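# Stand bottles on ledges matching their cap colours

## Task

For every bottle, set it upright on the wall ledge whose coloured label strip is the same colour as that bottle's cap, so that its entire base rests on that ledge.

## Robot and tools

Robot: two seven-joint arms, left_arm and right_arm, each ending in a two-finger gripper. The fingers point along the gripper's own +z axis and close along its y axis. The reported hand point (end_effector_position) lies between the finger pads when closed, just under 1 cm behind the tips. While closing, the tips advance roughly 17 mm along +z, mostly while the pads are still more than 70 mm apart. Turning a gripper a lot can swing the elbow.

Frame: one scene frame for everything. Origin on the floor plane z = 0, under the midpoint between the two arm bases, which sit 0.70 m above it. +x is forward (the direction both arms face), +z is up, and left_arm sits on the +y side. Image left/right does not correspond to arm names. Reported positions and orientations may be off by a few centimetres, worse at long reach.

Row layout (used by execute_actions and move): 16 plain numbers, always both arms: left_arm x, y, z (metres), qw, qx, qy, qz (unit quaternion, w first), opening; then the same eight for right_arm. Position and quaternion are an absolute target pose for that gripper in the scene frame, not an offset. Opening runs from -1 (closed) to +1 (fully open, 0.145 m); it is a commanded finger setting, and going from open to closed takes about 0.5 s at minimum.

execute_actions(actions, cameras): actions is a list of actions; each action is a list of 1 to 15 rows, each row held for one 1/30 s step, with the final row repeated to fill 15 steps (0.5 s). An empty list just returns state and images. An action is rejected for both arms if any target lies more than 0.6 m from that gripper's current position along any of the gripper's own axes; if the first action fails that check against the latest reported state, or any action is malformed, the whole call is rejected. To keep an orientation steady, repeat one fixed quaternion rather than copying the drifting reported one. To park an arm, resend the exact pose from the last result taken before it stopped, plus its wanted opening; commanding the measured pose can also relieve a press. The controller limits commanded orientation to 32 degrees from the measured one each step and may fall short; the result's Hand target line shows where each arm is actually being sent, so finish the rest next call. Results also list hand positions at some steps.

move(target, speed, blend, opening_speed, blocking, cameras): target is one 16-number row or a list of up to 15 rows (absolute poses, no 0.6 m limit). Paths are straight lines from the Hand target, ending together, at least 0.5 s long and capped at 10 s. speed is m/s per arm path, 0.002 to 1.1 (default 0.25); rotation is capped at twice that in rad/s; one number or one per target. blend (m) rounds corners of a list. opening_speed (per second on the -1..+1 scale, at least 0.2) ramps the fingers. Changed openings on later list targets apply on arrival after everything rests. No obstacle avoidance; grippers lag, stray and may overshoot speed, especially with the arm nearly straight. blocking=false returns after about 0.5 s while the move continues; a new move replaces it. The result adds a move: line with the ending (done, off_target, moving, held, fault) and limits (paced = pose clipped, held = steps withheld). Done means within 3 mm and 2 degrees; neither done nor off_target tells you about contact.

wait(seconds 0 to 10): lets time pass with commands held; a running move continues. stop: brakes the running move, needing some room. zoom_image(camera cam_high or cam_low, region [x0, y0, x1, y1] pixels, at most 504 by 504) enlarges part of that camera's latest image. read_manual(section "licences") gives licence text only. finished_scene(scene 1 or 2) ends the scene irreversibly; the goal must hold without the robot.

Result lines: grip_measured is the measured opening on the command scale; to hold something keep commanding clearly below it (further below squeezes harder, about 10 N per pad, objects up to about 11 cm wide). Tool commands shows each gripper's current command; resend it to leave a gripper alone, since 0 is a real command. Joint velocities reading within noise means the arm is still. Joint torques follow joint order, include gravity, have offsets and noise; numbers 3 and 4 wrap at ±28 N m. Cameras cam_high and cam_low are 896x504 with the supplied calibration (may be slightly off).

Avoid: dropping bottles or releasing them while moving, fast impacts, pressing hard into things, knocking anything out of the work area, grippers or arms hitting or pinching each other (the clearance check does not guard gripper-to-gripper contact), and motor overheating from holding loads, stretched arms or pushing toward unreachable poses (MOTOR HOT line at 85 °C, OVER-TEMPERATURE FAULT at 100 °C stops the arm for 30 to 60 s). Loose objects may occasionally get nudged by something else. Thinking time lets the simulation run on.

Each tool is called after "Emit:" as name(argument=value, ...) on one line, values as JSON.

## Session

Emit:
execute_actions(actions=[])

Emit:
zoom_image(camera="cam_high", region=[420, 190, 700, 420])

Emit:
zoom_image(camera="cam_low", region=[320, 120, 640, 400])

Scene clock: 0.00 s.
left_arm: end_effector_position=(+0.2239, +0.1828, +0.6144) grip_measured=+1.00 end_effector_quat_wxyz=(-0.319, +0.395, -0.515, +0.691) | right_arm: end_effector_position=(+0.4009, -0.1655, +0.3728) grip_measured=+1.00 end_effector_quat_wxyz=(+0.260, +0.265, +0.837, +0.401)
Joint positions: left_arm=[-1.106 0.942 0.535 2.339 -0.48 -0.199 -0.367 0.145] | right_arm=[0.583 0.619 -0.841 0.925 -1.182 -0.496 -0.047 0.145]
Joint velocities: within noise
Joint torques (N m): no reading
Motor temperatures (°C): left_arm=[21 21 22 20 21 23 21] | right_arm=[20 22 22 19 20 19 21]
Hand target: left_arm +0.2239, +0.1828, +0.6144; -0.319, +0.395, -0.515, +0.691 | right_arm +0.4009, -0.1655, +0.3728; +0.260, +0.265, +0.837, +0.401
Tool commands: left_gripper/opening=+1.0 right_gripper/opening=+1.0

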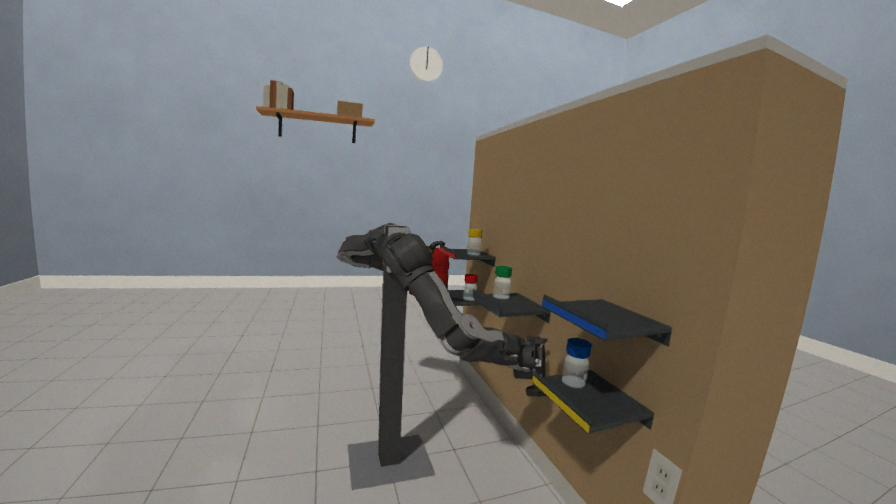

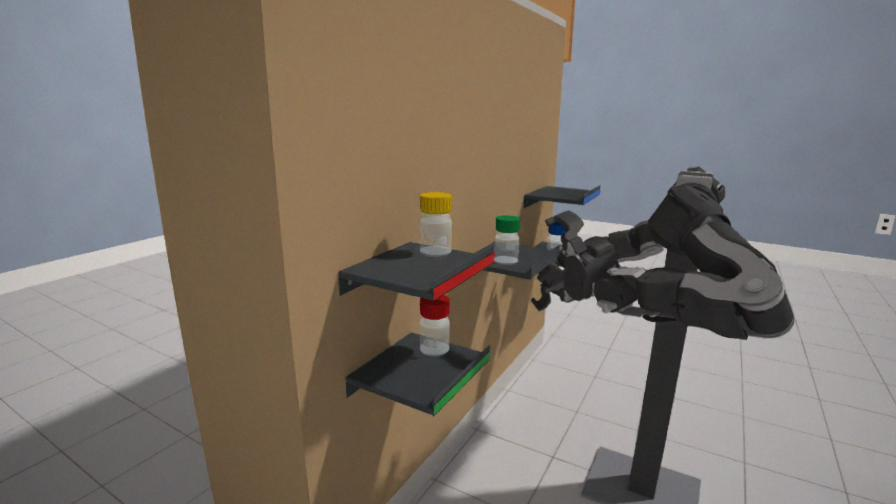

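Scaled by 1.800 from the camera's 896x504 image, which has a finer 1280x720 frame.

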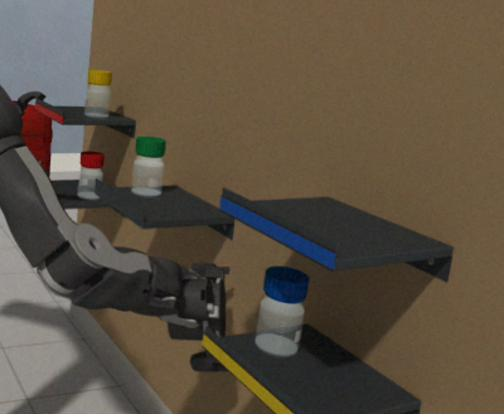

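Scaled by 1.575 from the camera's 896x504 image, which has a finer 1280x720 frame.

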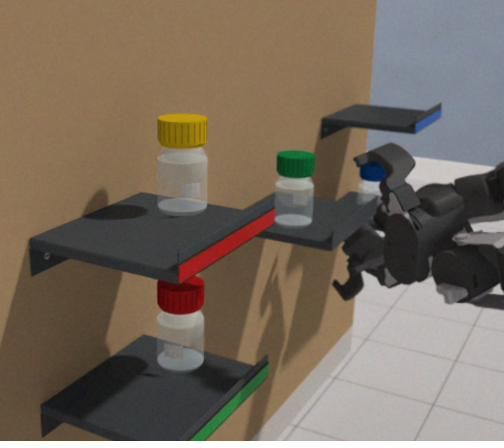

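Emit:
move(target=[[0.2,0.25,0.66,0,0.7071,0,0.7071,1,0.27,-0.17,0.39,0.260,0.265,0.837,0.401,1],[0.22,0.347,0.686,0,0.7071,0,0.7071,1,0.2,-0.25,0.46,0,0.7071,0,0.7071,1],[0.24,0.347,0.686,0,0.7071,0,0.7071,1,0.23,-0.357,0.494,0,0.7071,0,0.7071,1],[0.393,0.347,0.686,0,0.7071,0,0.7071,1,0.384,-0.357,0.494,0,0.7071,0,0.7071,1]], speed=[0.3,0.3,0.25,0.15])

Emit:
zoom_image(camera="cam_high", region=[420, 190, 700, 420])

Emit:
zoom_image(camera="cam_low", region=[320, 120, 640, 400])

Scene clock: 34.77 s.
left_arm: end_effector_position=(+0.3932, +0.3462, +0.6895) grip_measured=+1.00 end_effector_quat_wxyz=(+0.001, +0.704, -0.002, +0.710) | right_arm: end_effector_position=(+0.3846, -0.3584, +0.4971) grip_measured=+1.00 end_effector_quat_wxyz=(+0.002, +0.703, -0.003, +0.711)
Joint positions: left_arm=[-1.406 1.643 1.356 1.621 1.578 -0.059 -0.118 0.145] | right_arm=[0.174 0.972 -0.414 1.183 1.069 -0.385 0.104 0.145]
Joint velocities: within noise
Joint torques (N m): left_arm=[4.79 1.33 2.61 0.44 0.13 -0.69 0.02] | right_arm=[3.84 6.79 2.61 2.02 0.12 -0.3 0.2]
Motor temperatures (°C): left_arm=[21 21 23 21 21 24 21] | right_arm=[22 23 23 19 20 19 21]
Hand target: left_arm +0.3930, +0.3470, +0.6860; +0.000, +0.707, +0.000, +0.707 | right_arm +0.3840, -0.3571, +0.4940; +0.000, +0.707, +0.000, +0.707
Off the commanded pose: left_arm 0.004 m, 1 deg | right_arm 0.003 m, 1 deg.
joint sent to its limit (left arm) — joint 1 (shoulder pitch), lower limit. The joint targets still meet the commanded pose.
move: off_target (left_arm)

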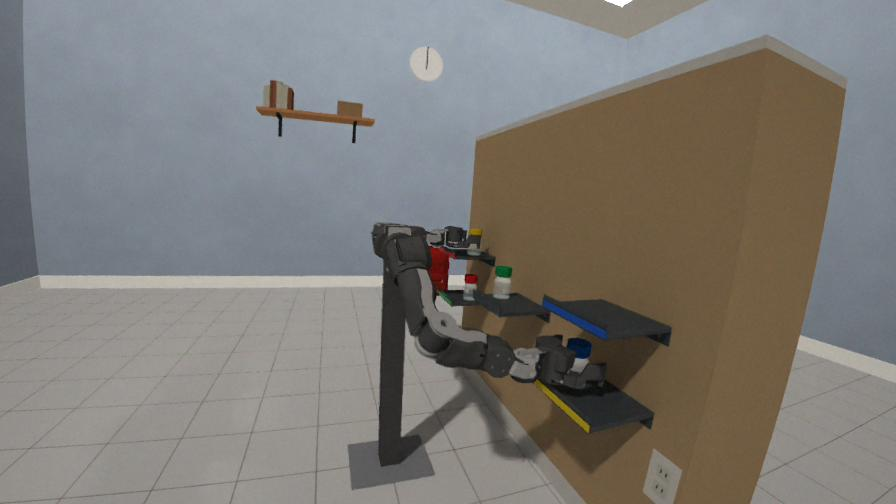

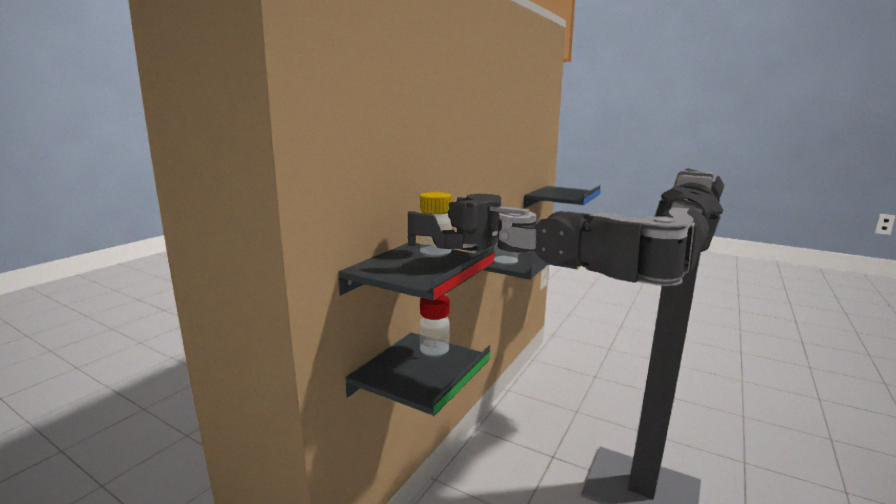

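Scaled by 1.800 from the camera's 896x504 image, which has a finer 1280x720 frame.

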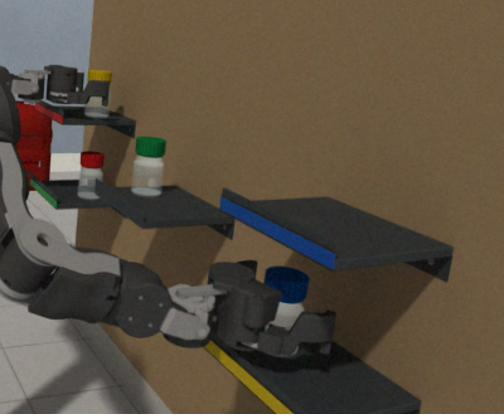

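Scaled by 1.575 from the camera's 896x504 image, which has a finer 1280x720 frame.

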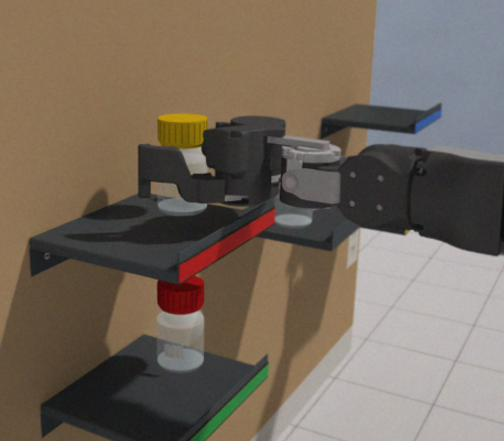

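Emit:
move(target=[[0.393,0.347,0.686,0,0.7071,0,0.7071,-1,0.384,-0.357,0.494,0,0.7071,0,0.7071,-1],[0.393,0.347,0.74,0,0.7071,0,0.7071,-1,0.384,-0.357,0.543,0,0.7071,0,0.7071,-1]], speed=[0.1,0.1], opening_speed=2)

Emit:
zoom_image(camera="cam_high", region=[420, 190, 700, 420])

Emit:
zoom_image(camera="cam_low", region=[320, 120, 640, 400])

Scene clock: 44.30 s.
left_arm: end_effector_position=(+0.3929, +0.3466, +0.7389) grip_measured=-0.25 end_effector_quat_wxyz=(-0.002, +0.709, -0.004, +0.706) | right_arm: end_effector_position=(+0.3837, -0.3558, +0.5410) grip_measured=-0.35 end_effector_quat_wxyz=(-0.001, +0.710, +0.003, +0.704)
Joint positions: left_arm=[-1.388 1.658 1.574 1.603 1.585 0.189 -0.117 0.057] | right_arm=[0.136 1.123 -0.371 1.373 1.159 -0.274 0.03 0.049]
Joint velocities: within noise
Joint torques (N m): left_arm=[5.71 1.75 3.73 -0.08 0.13 -0.81 0.05] | right_arm=[3.97 7.19 4.94 1.96 0.23 -0.53 -0.14]
Motor temperatures (°C): left_arm=[21 21 23 21 21 24 21] | right_arm=[21 23 23 19 20 19 21]
Hand target: left_arm +0.3930, +0.3469, +0.7399; -0.002, +0.707, -0.003, +0.708 | right_arm +0.3840, -0.3570, +0.5429; +0.000, +0.707, +0.000, +0.707
Off the commanded pose: left_arm 0.001 m, 1 deg | right_arm 0.002 m, 1 deg.
joint sent to its limit (left arm) — joint 3 (upper arm roll), upper limit; joint 5 (forearm roll), upper limit. The joint targets still meet the commanded pose.
move: done

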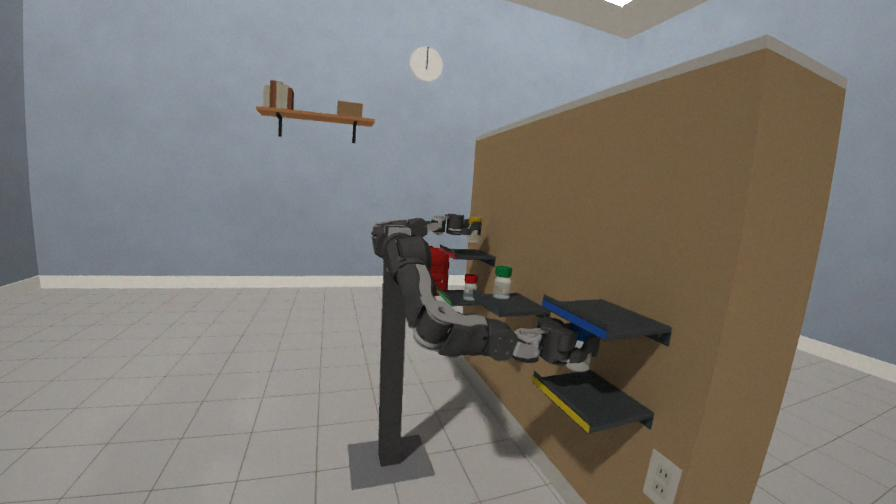

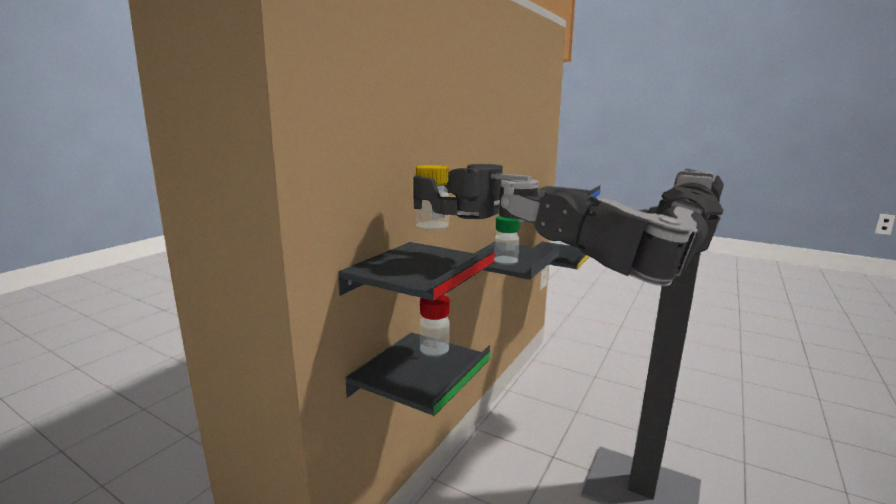

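Scaled by 1.800 from the camera's 896x504 image, which has a finer 1280x720 frame.

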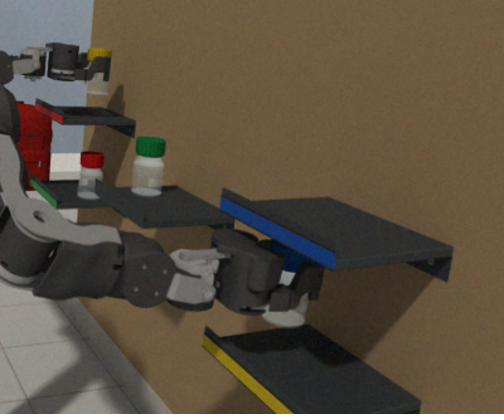

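Scaled by 1.575 from the camera's 896x504 image, which has a finer 1280x720 frame.

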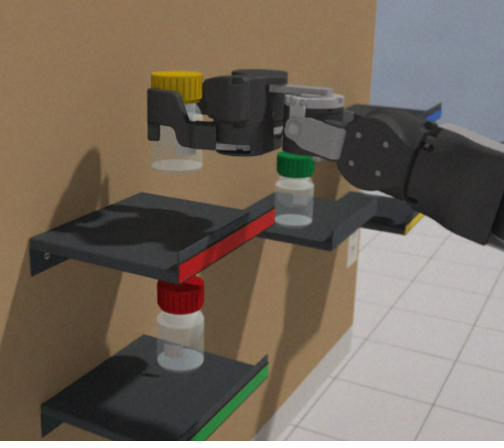

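Emit:
move(target=[[0.24,0.347,0.735,0,0.7071,0,0.7071,-1,0.2,-0.357,0.543,0,0.7071,0,0.7071,-1],[0.2,0.12,0.66,0,0.7071,0,0.7071,-1,0.2,-0.385,0.73,0,0.7071,0,0.7071,-1],[0.2,-0.052,0.648,0,0.7071,0,0.7071,-1,0.23,-0.385,0.743,0,0.7071,0,0.7071,-1],[0.385,-0.052,0.645,0,0.7071,0,0.7071,-1,0.385,-0.385,0.743,0,0.7071,0,0.7071,-1],[0.385,-0.052,0.605,0,0.7071,0,0.7071,-1,0.385,-0.385,0.705,0,0.7071,0,0.7071,-1]], speed=[0.22,0.28,0.25,0.2,0.1], blend=[0.02,0.03,0.02,0.0,0])

Emit:
zoom_image(camera="cam_high", region=[460, 210, 700, 390])

Emit:
zoom_image(camera="cam_low", region=[440, 150, 640, 300])

Scene clock: 68.57 s.
left_arm: end_effector_position=(+0.3077, +0.0530, +0.6328) grip_measured=-0.25 end_effector_quat_wxyz=(+0.272, +0.712, -0.295, +0.576) | right_arm: end_effector_position=(+0.3849, -0.3843, +0.7020) grip_measured=-0.56 end_effector_quat_wxyz=(+0.004, +0.712, +0.008, +0.702)
Joint positions: left_arm=[-1.407 2.011 1.196 2.17 1.584 -0.05 -0.192 0.057] | right_arm=[-1.311 1.599 1.34 1.489 1.559 0.043 0.06 0.033]
Joint velocities: within noise
Joint torques (N m): left_arm=[5.55 0.75 2.65 0.38 0.1 -0.95 0.26] | right_arm=[3.52 2.28 6.06 0.39 0.21 -0.73 -0.16]
Motor temperatures (°C): left_arm=[22 21 25 21 21 25 21] | right_arm=[21 24 24 19 20 20 21]
Hand target: left_arm +0.3075, +0.0526, +0.6329; +0.276, +0.710, -0.293, +0.577 | right_arm +0.3849, -0.3850, +0.7051; +0.005, +0.708, +0.006, +0.706
Off the commanded pose: left_arm 0.133 m, 49 deg; orientation clipped | right_arm 0.003 m, 1 deg.
joint sent to its limit (left arm) — joint 1 (shoulder pitch), lower limit; joint 2 (shoulder roll), upper limit; joint 5 (forearm roll), upper limit. The joint targets are off in position and orientation.
joint sent to its limit (right arm) — joint 1 (shoulder pitch), lower limit; joint 5 (forearm roll), upper limit. The joint targets still meet the commanded pose.
move: off_target (left_arm); limits=paced

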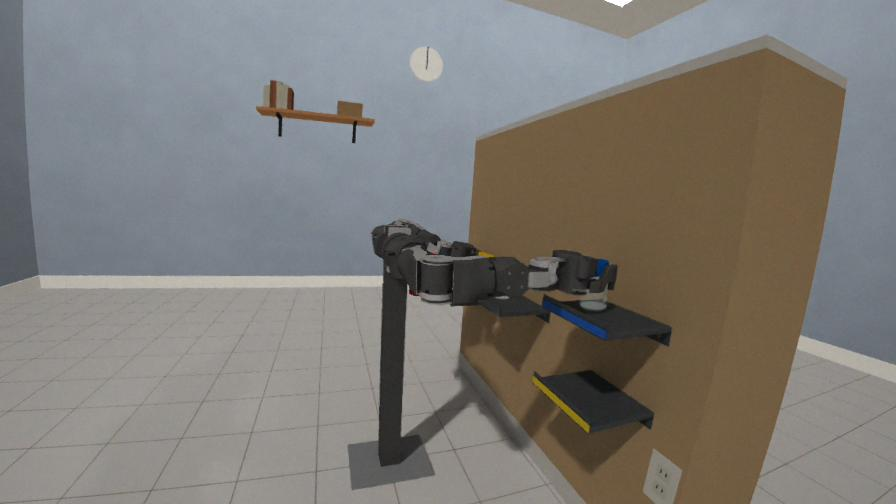

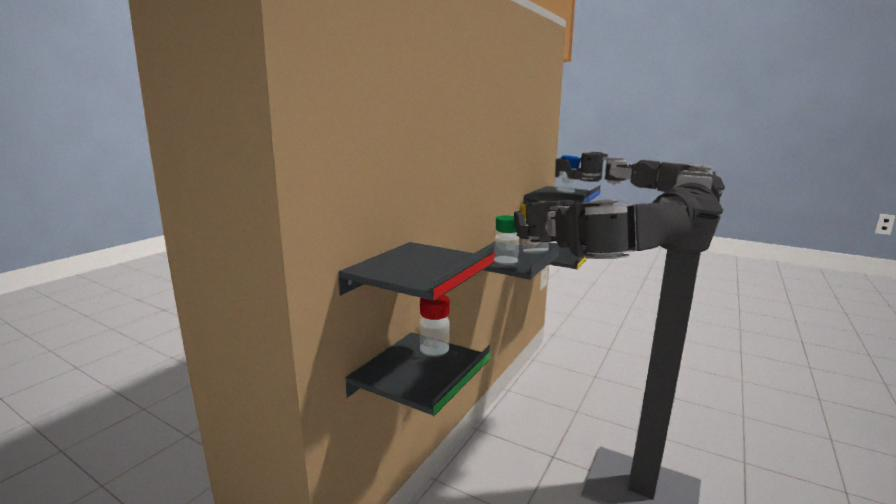

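Scaled by 2.100 from the camera's 896x504 image, which has a finer 1280x720 frame.

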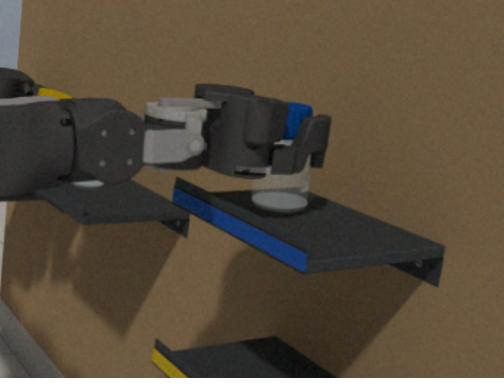

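Scaled by 2.520 from the camera's 896x504 image, which has a finer 1280x720 frame.

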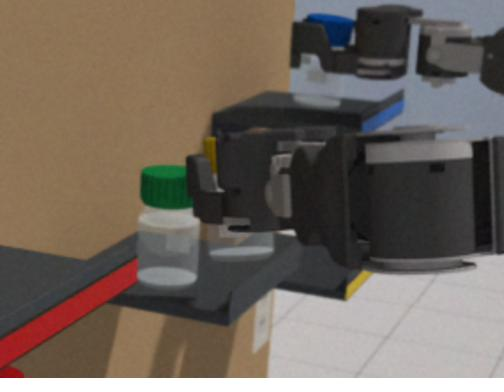

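Emit:
zoom_image(camera="cam_high", region=[550, 240, 640, 330])

Emit:
zoom_image(camera="cam_low", region=[530, 140, 620, 210])

Scaled by 5.600 from the camera's 896x504 image, which has a finer 1280x720 frame.

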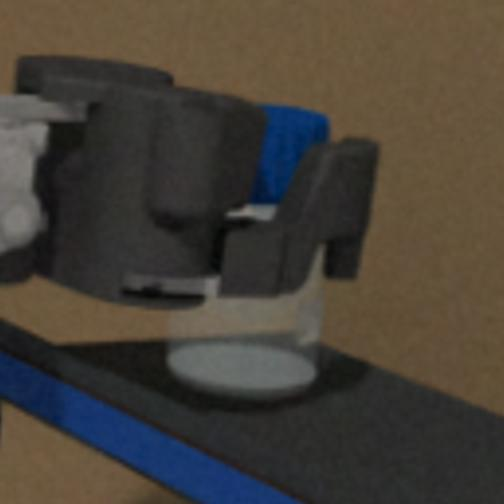

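Scaled by 5.600 from the camera's 896x504 image, which has a finer 1280x720 frame.

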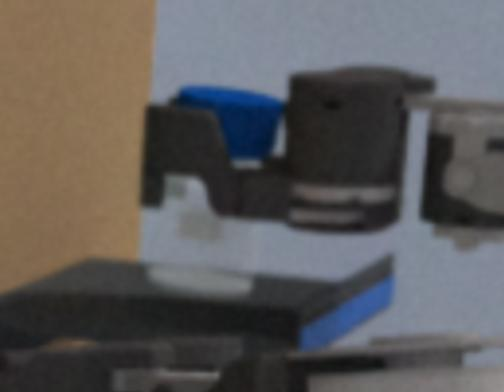

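Emit:
move(target=[[0.22,0.09,0.64,0,0.7071,0,0.7071,-1,0.385,-0.385,0.692,0,0.7071,0,0.7071,-1],[0.2,0.17,0.45,0,0.7071,0,0.7071,-1,0.384,-0.385,0.692,0,0.7071,0,0.7071,-1]], speed=[0.15,0.3])

Emit:
zoom_image(camera="cam_high", region=[550, 240, 640, 330])

Emit:
zoom_image(camera="cam_low", region=[440, 150, 700, 410])

Scene clock: 106.00 s.
left_arm: end_effector_position=(+0.2001, +0.1725, +0.4495) grip_measured=-0.25 end_effector_quat_wxyz=(+0.131, +0.862, -0.135, +0.470) | right_arm: end_effector_position=(+0.3845, -0.3835, +0.6972) grip_measured=-0.56 end_effector_quat_wxyz=(+0.005, +0.702, +0.009, +0.712)
Joint positions: left_arm=[-1.407 2.01 0.058 2.221 1.168 -0.739 -0.702 0.057] | right_arm=[-1.311 1.597 1.296 1.495 1.559 -0.029 0.056 0.033]
Joint velocities: within noise
Joint torques (N m): left_arm=[3.13 1.04 1.16 3.29 -0.19 -0.71 0.32] | right_arm=[3.42 1.46 2.82 0.57 0.19 -0.28 -0.14]
Motor temperatures (°C): left_arm=[22 21 25 21 21 25 21] | right_arm=[21 23 25 19 20 21 21]
Hand target: left_arm +0.2000, +0.1704, +0.4507; +0.136, +0.861, -0.135, +0.472 | right_arm +0.3839, -0.3850, +0.6919; +0.007, +0.708, +0.006, +0.706
Off the commanded pose: left_arm 0.003 m, 39 deg; orientation clipped | right_arm 0.005 m, 1 deg.
joint sent to its limit (left arm) — joint 1 (shoulder pitch), lower limit; joint 2 (shoulder roll), upper limit. The joint targets are off in orientation, not in position.
joint sent to its limit (right arm) — joint 1 (shoulder pitch), lower limit; joint 5 (forearm roll), upper limit. The joint targets still meet the commanded pose.
move: off_target (left_arm, right_arm); limits=paced

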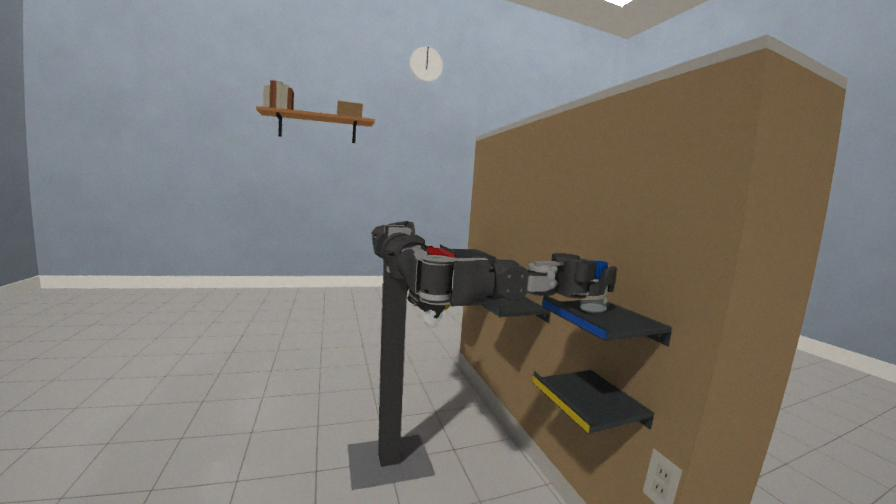

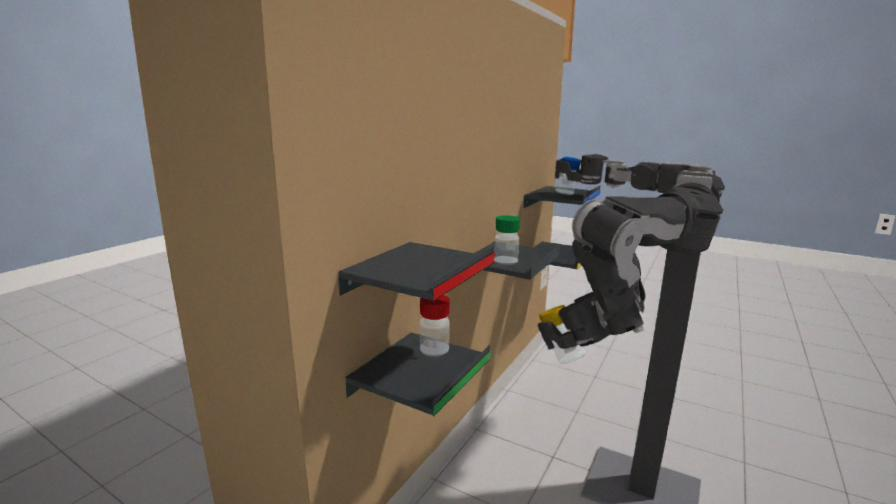

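Scaled by 5.600 from the camera's 896x504 image, which has a finer 1280x720 frame.

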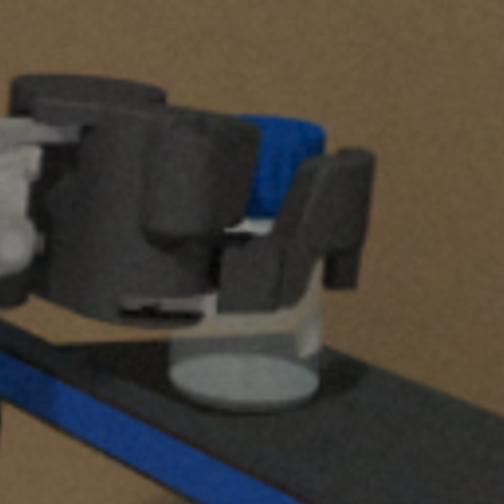

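Scaled by 1.938 from the camera's 896x504 image, which has a finer 1280x720 frame.

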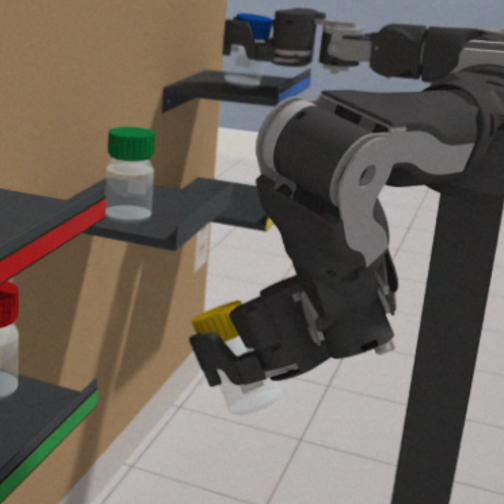

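Emit:
move(target=[[0.21,0.172,0.44,0,0.7071,0,0.7071,-1,0.384,-0.385,0.694,0,0.7071,0,0.7071,0.8],[0.3,0.17,0.37,0,0.7071,0,0.7071,-1,0.36,-0.385,0.697,0,0.7071,0,0.7071,0.8],[0.37,0.17,0.35,0,0.7071,0,0.7071,-1,0.2,-0.385,0.70,0,0.7071,0,0.7071,0.8],[0.3,0.13,0.36,0,0.7071,0,0.7071,-1,0.2,-0.3,0.6,0,0.7071,0,0.7071,0.8]], speed=[0.1,0.2,0.25,0.2], opening_speed=2)

Emit:
zoom_image(camera="cam_high", region=[520, 210, 700, 390])

Emit:
zoom_image(camera="cam_low", region=[440, 150, 700, 410])

Scene clock: 131.53 s.
left_arm: end_effector_position=(+0.2599, +0.1712, +0.4274) grip_measured=-0.25 end_effector_quat_wxyz=(+0.170, +0.895, -0.224, +0.346) | right_arm: end_effector_position=(+0.2000, -0.2995, +0.5995) grip_measured=+0.80 end_effector_quat_wxyz=(-0.002, +0.708, +0.001, +0.706)
Joint positions: left_arm=[-1.407 2.011 0.468 1.925 1.584 -0.165 -0.11 0.057] | right_arm=[-1.157 0.517 0.881 2.293 0.991 -0.087 0.182 0.132]
Joint velocities: within noise
Joint torques (N m): left_arm=[4.95 1.02 1.42 1.28 0.12 -0.69 0.1] | right_arm=[-0.99 1.54 2.69 2.62 0.18 -0.47 -0.1]
Motor temperatures (°C): left_arm=[22 21 24 21 21 25 21] | right_arm=[21 23 24 19 20 20 21]
Hand target: left_arm +0.2596, +0.1722, +0.4266; +0.168, +0.896, -0.221, +0.347 | right_arm +0.2000, -0.3000, +0.5999; +0.000, +0.707, +0.000, +0.707
Off the commanded pose: left_arm 0.089 m, 57 deg; orientation clipped | right_arm 0.001 m, 0 deg.
joint read past its limit (left arm) — joint 2 (shoulder roll), upper limit.
joint sent to its limit (left arm) — joint 1 (shoulder pitch), lower limit; joint 2 (shoulder roll), upper limit; joint 5 (forearm roll), upper limit. The joint targets are off in position and orientation.
move: off_target (left_arm); limits=paced

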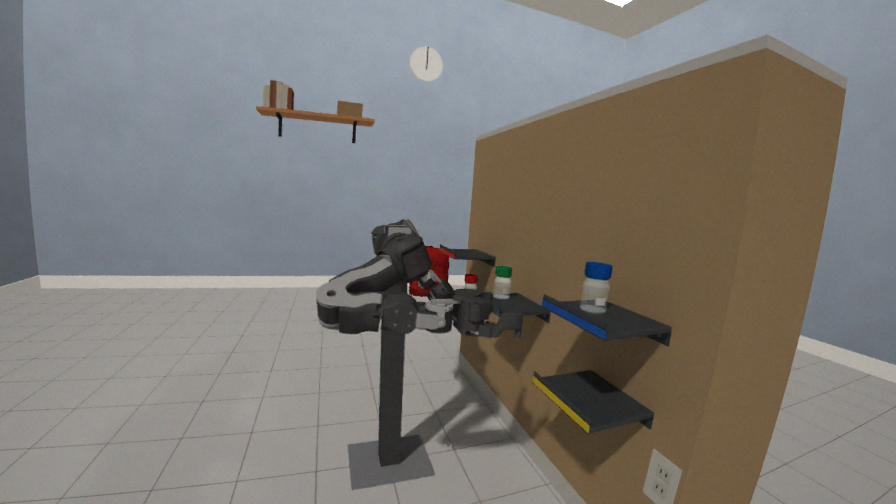

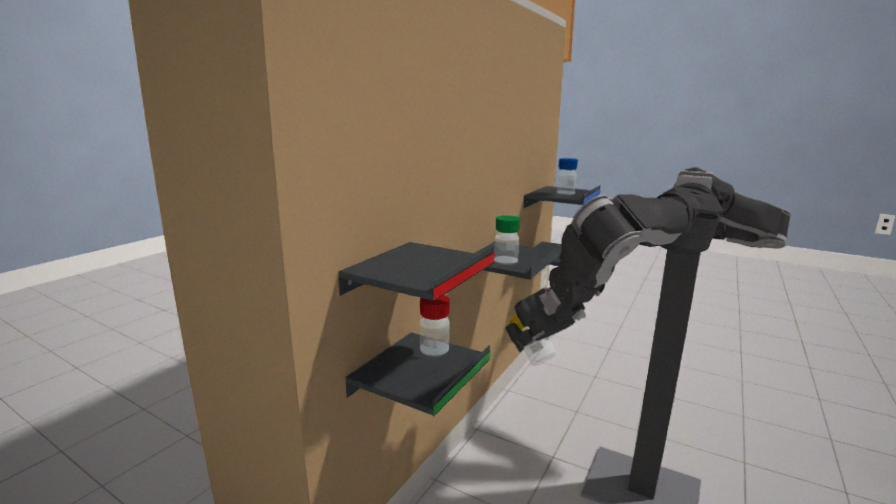

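Scaled by 2.800 from the camera's 896x504 image, which has a finer 1280x720 frame.

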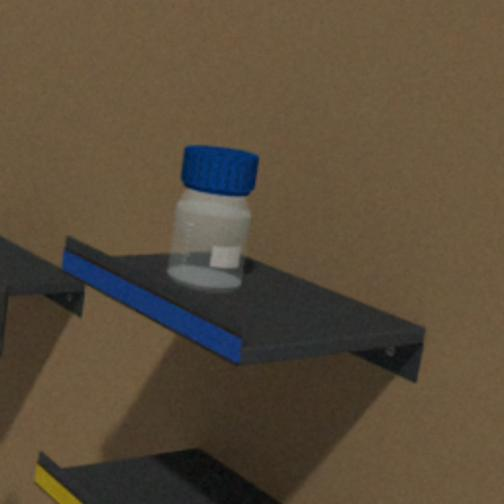

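Scaled by 1.938 from the camera's 896x504 image, which has a finer 1280x720 frame.

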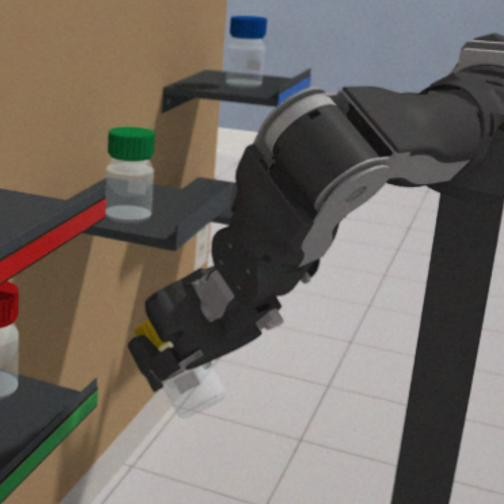

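Emit:
move(target=[[0.196,0.283,0.416,0.105,0.912,0.064,0.391,-1,0.2,-0.3,0.6,0,0.7071,0,0.7071,0.8],[0.082,0.338,0.397,0.030,0.847,0.346,0.401,-1,0.2,-0.3,0.6,0,0.7071,0,0.7071,0.8],[0.2,0.28,0.48,0,0.7071,0,0.7071,-1,0.2,-0.3,0.6,0,0.7071,0,0.7071,0.8]], speed=0.35, cameras=["cam_low"])

Scene clock: 173.23 s.
left_arm: end_effector_position=(+0.2001, +0.2806, +0.4794) grip_measured=-0.25 end_effector_quat_wxyz=(-0.001, +0.710, +0.002, +0.704) | right_arm: end_effector_position=(+0.2000, -0.2995, +0.5996) grip_measured=+0.80 end_effector_quat_wxyz=(-0.002, +0.708, +0.001, +0.706)
Joint positions: left_arm=[-0.964 0.625 0.239 1.904 0.657 -0.549 -0.016 0.057] | right_arm=[-1.156 0.517 0.881 2.293 0.991 -0.087 0.182 0.132]
Joint velocities: within noise
Joint torques (N m): left_arm=[-0.57 2.57 1.2 3.36 0.08 -0.97 0.23] | right_arm=[-1.09 1.54 2.59 2.78 0.18 -0.47 -0.12]
Motor temperatures (°C): left_arm=[22 21 23 21 21 25 21] | right_arm=[21 23 23 19 20 20 21]
Hand target: left_arm +0.2000, +0.2800, +0.4800; +0.000, +0.707, +0.000, +0.707 | right_arm +0.2000, -0.3000, +0.5999; +0.000, +0.707, +0.000, +0.707
Off the commanded pose: left_arm 0.001 m, 1 deg | right_arm 0.001 m, 0 deg.
move: done
Images, in order (width x height): cam_low 896x504.

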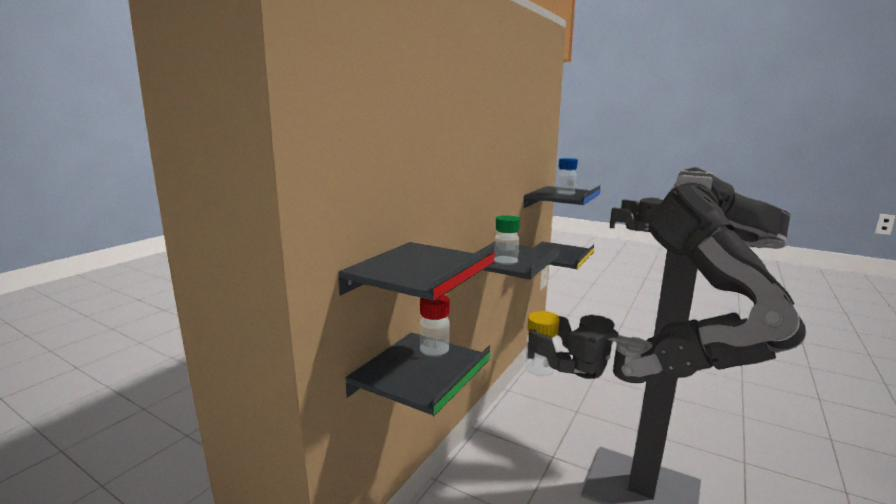

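Emit:
move(target=[[0.2,0.15,0.57,0,0.7071,0,0.7071,-1,0.2,-0.3,0.6,0,0.7071,0,0.7071,0.8],[0.21,-0.052,0.645,0,0.7071,0,0.7071,-1,0.2,-0.3,0.6,0,0.7071,0,0.7071,0.8],[0.385,-0.052,0.645,0,0.7071,0,0.7071,-1,0.2,-0.3,0.6,0,0.7071,0,0.7071,0.8],[0.385,-0.052,0.598,0,0.7071,0,0.7071,-1,0.2,-0.3,0.6,0,0.7071,0,0.7071,0.8]], speed=[0.25,0.25,0.18,0.08], blend=[0.04,0.02,0,0])

Emit:
zoom_image(camera="cam_high", region=[460, 230, 580, 330])

Emit:
zoom_image(camera="cam_low", region=[470, 180, 600, 290])

Scene clock: 185.30 s.
left_arm: end_effector_position=(+0.2067, +0.0749, +0.5965) grip_measured=-0.25 end_effector_quat_wxyz=(-0.026, +0.676, +0.016, +0.736) | right_arm: end_effector_position=(+0.2000, -0.2995, +0.5996) grip_measured=+0.80 end_effector_quat_wxyz=(-0.002, +0.708, +0.001, +0.706)
Joint positions: left_arm=[-0.802 -0.094 -0.638 2.435 -0.553 0.104 -0.378 0.057] | right_arm=[-1.156 0.517 0.881 2.293 0.991 -0.087 0.182 0.132]
Joint velocities: within noise
Joint torques (N m): left_arm=[-1.31 -1.7 -4.57 4.03 -0.14 -0.83 0.05] | right_arm=[-0.91 1.6 2.58 2.66 0.18 -0.47 -0.12]
Motor temperatures (°C): left_arm=[22 21 23 21 21 26 21] | right_arm=[21 23 23 20 20 20 21]
Hand target: left_arm +0.2059, +0.0709, +0.5974; -0.018, +0.675, +0.017, +0.737 | right_arm +0.2000, -0.3000, +0.5999; +0.000, +0.707, +0.000, +0.707
Off the commanded pose: left_arm 0.219 m, 6 deg | right_arm 0.001 m, 0 deg.
joint read past its limit (left arm) — joint 4 (elbow), upper limit, where the elbow is as bent as it goes.
move: held (left_arm; a check stopped the path); path passed 1 of 4 targets; limits=held
pose unreachable (left arm): on one or more control steps of this call, first in action 0 (counted from 0), this arm could not follow its commanded pose, so it was not sent that pose on those steps. It may still have moved: this result reports where it is.
cause: moving toward the commanded pose would bring two parts of the arm too close to each other (its base and another part of the arm, with joints 1 (shoulder pitch) to 7 (wrist yaw) between them).

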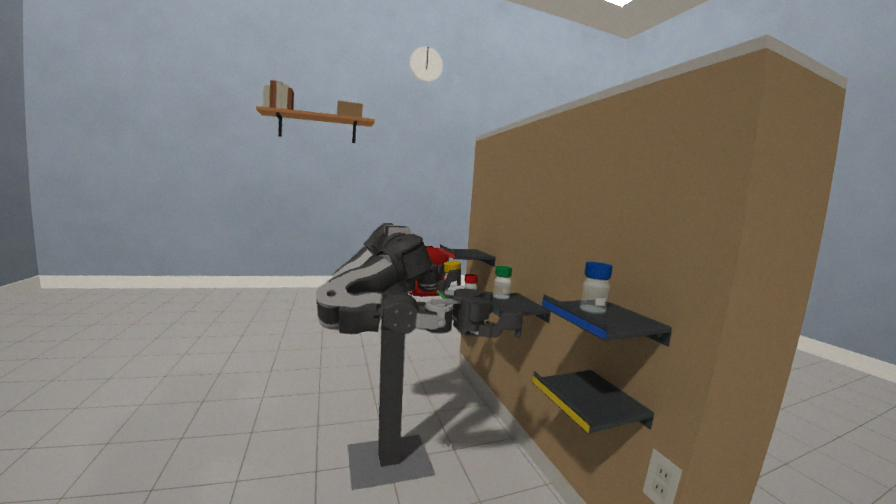

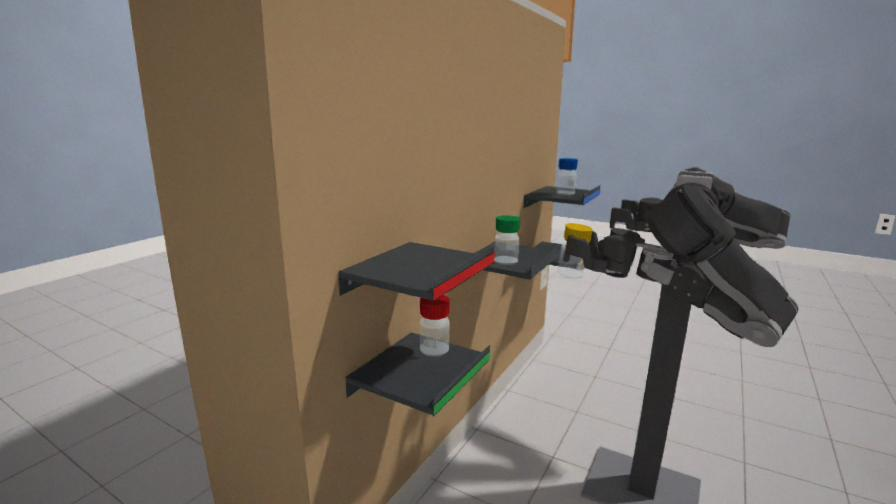

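Scaled by 4.200 from the camera's 896x504 image, which has a finer 1280x720 frame.

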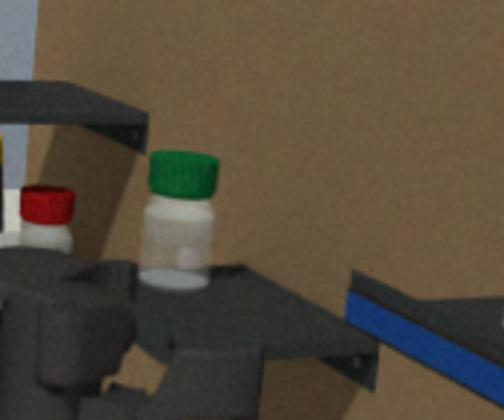

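Scaled by 3.877 from the camera's 896x504 image, which has a finer 1280x720 frame.

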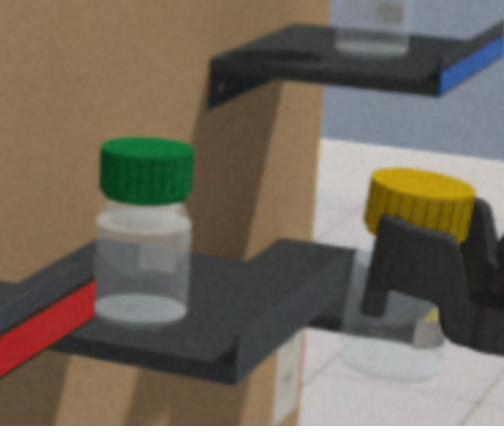

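Emit:
move(target=[[0.24,0.08,0.635,0,0.7071,0,0.7071,-1,0.2,-0.3,0.6,0,0.7071,0,0.7071,0.8],[0.27,-0.03,0.645,0,0.7071,0,0.7071,-1,0.2,-0.3,0.6,0,0.7071,0,0.7071,0.8],[0.385,-0.052,0.645,0,0.7071,0,0.7071,-1,0.2,-0.3,0.6,0,0.7071,0,0.7071,0.8],[0.385,-0.052,0.598,0,0.7071,0,0.7071,-1,0.2,-0.3,0.6,0,0.7071,0,0.7071,0.8]], speed=[0.18,0.18,0.18,0.08], blend=[0.02,0.02,0,0])

Emit:
zoom_image(camera="cam_high", region=[460, 230, 580, 330])

Emit:
zoom_image(camera="cam_low", region=[470, 180, 600, 290])

Scene clock: 197.80 s.
left_arm: end_effector_position=(+0.3847, -0.0518, +0.5972) grip_measured=-0.25 end_effector_quat_wxyz=(+0.000, +0.710, +0.001, +0.704) | right_arm: end_effector_position=(+0.2000, -0.2995, +0.5996) grip_measured=+0.80 end_effector_quat_wxyz=(-0.002, +0.708, +0.001, +0.706)
Joint positions: left_arm=[0.659 -0.103 -1.009 1.51 0.539 0.356 -1.129 0.057] | right_arm=[-1.156 0.517 0.881 2.293 0.991 -0.087 0.182 0.132]
Joint velocities: within noise
Joint torques (N m): left_arm=[8.19 -2.89 0.73 4.01 -0.5 -0.53 0.17] | right_arm=[-1.07 1.57 2.66 2.74 0.17 -0.49 -0.11]
Motor temperatures (°C): left_arm=[22 21 24 21 21 26 21] | right_arm=[21 23 23 20 20 20 21]
Hand target: left_arm +0.3850, -0.0520, +0.5979; +0.000, +0.707, +0.000, +0.707 | right_arm +0.2000, -0.3000, +0.5999; +0.000, +0.707, +0.000, +0.707
Off the commanded pose: left_arm 0.001 m, 0 deg | right_arm 0.001 m, 0 deg.
move: done

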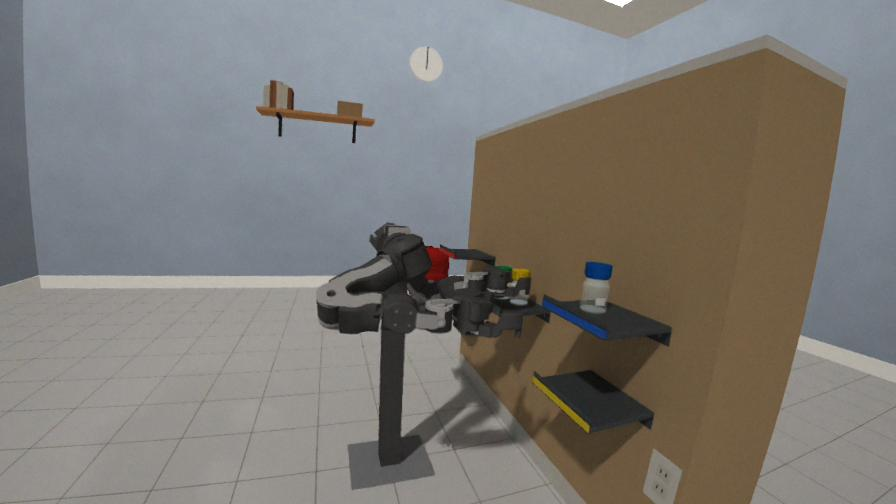

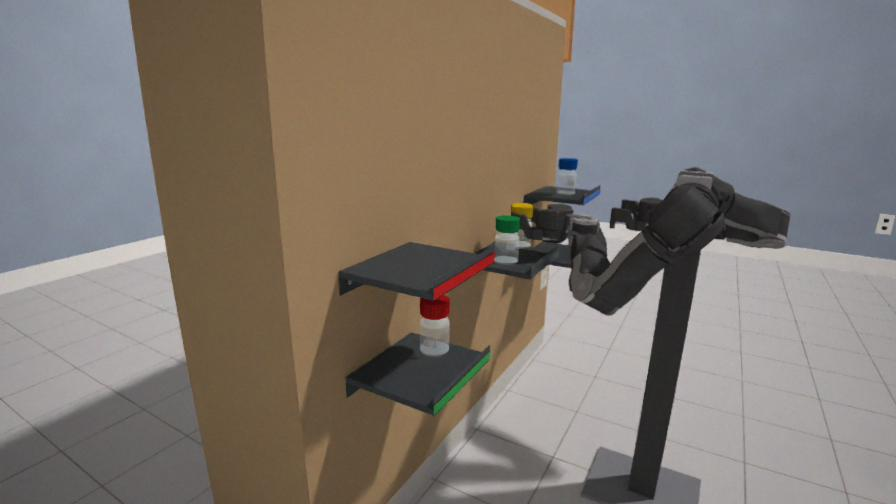

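Scaled by 4.200 from the camera's 896x504 image, which has a finer 1280x720 frame.

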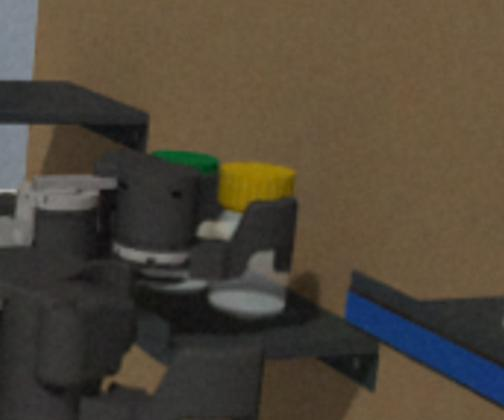

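Scaled by 3.877 from the camera's 896x504 image, which has a finer 1280x720 frame.

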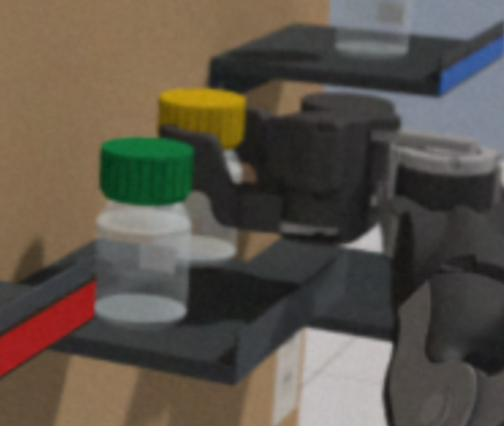

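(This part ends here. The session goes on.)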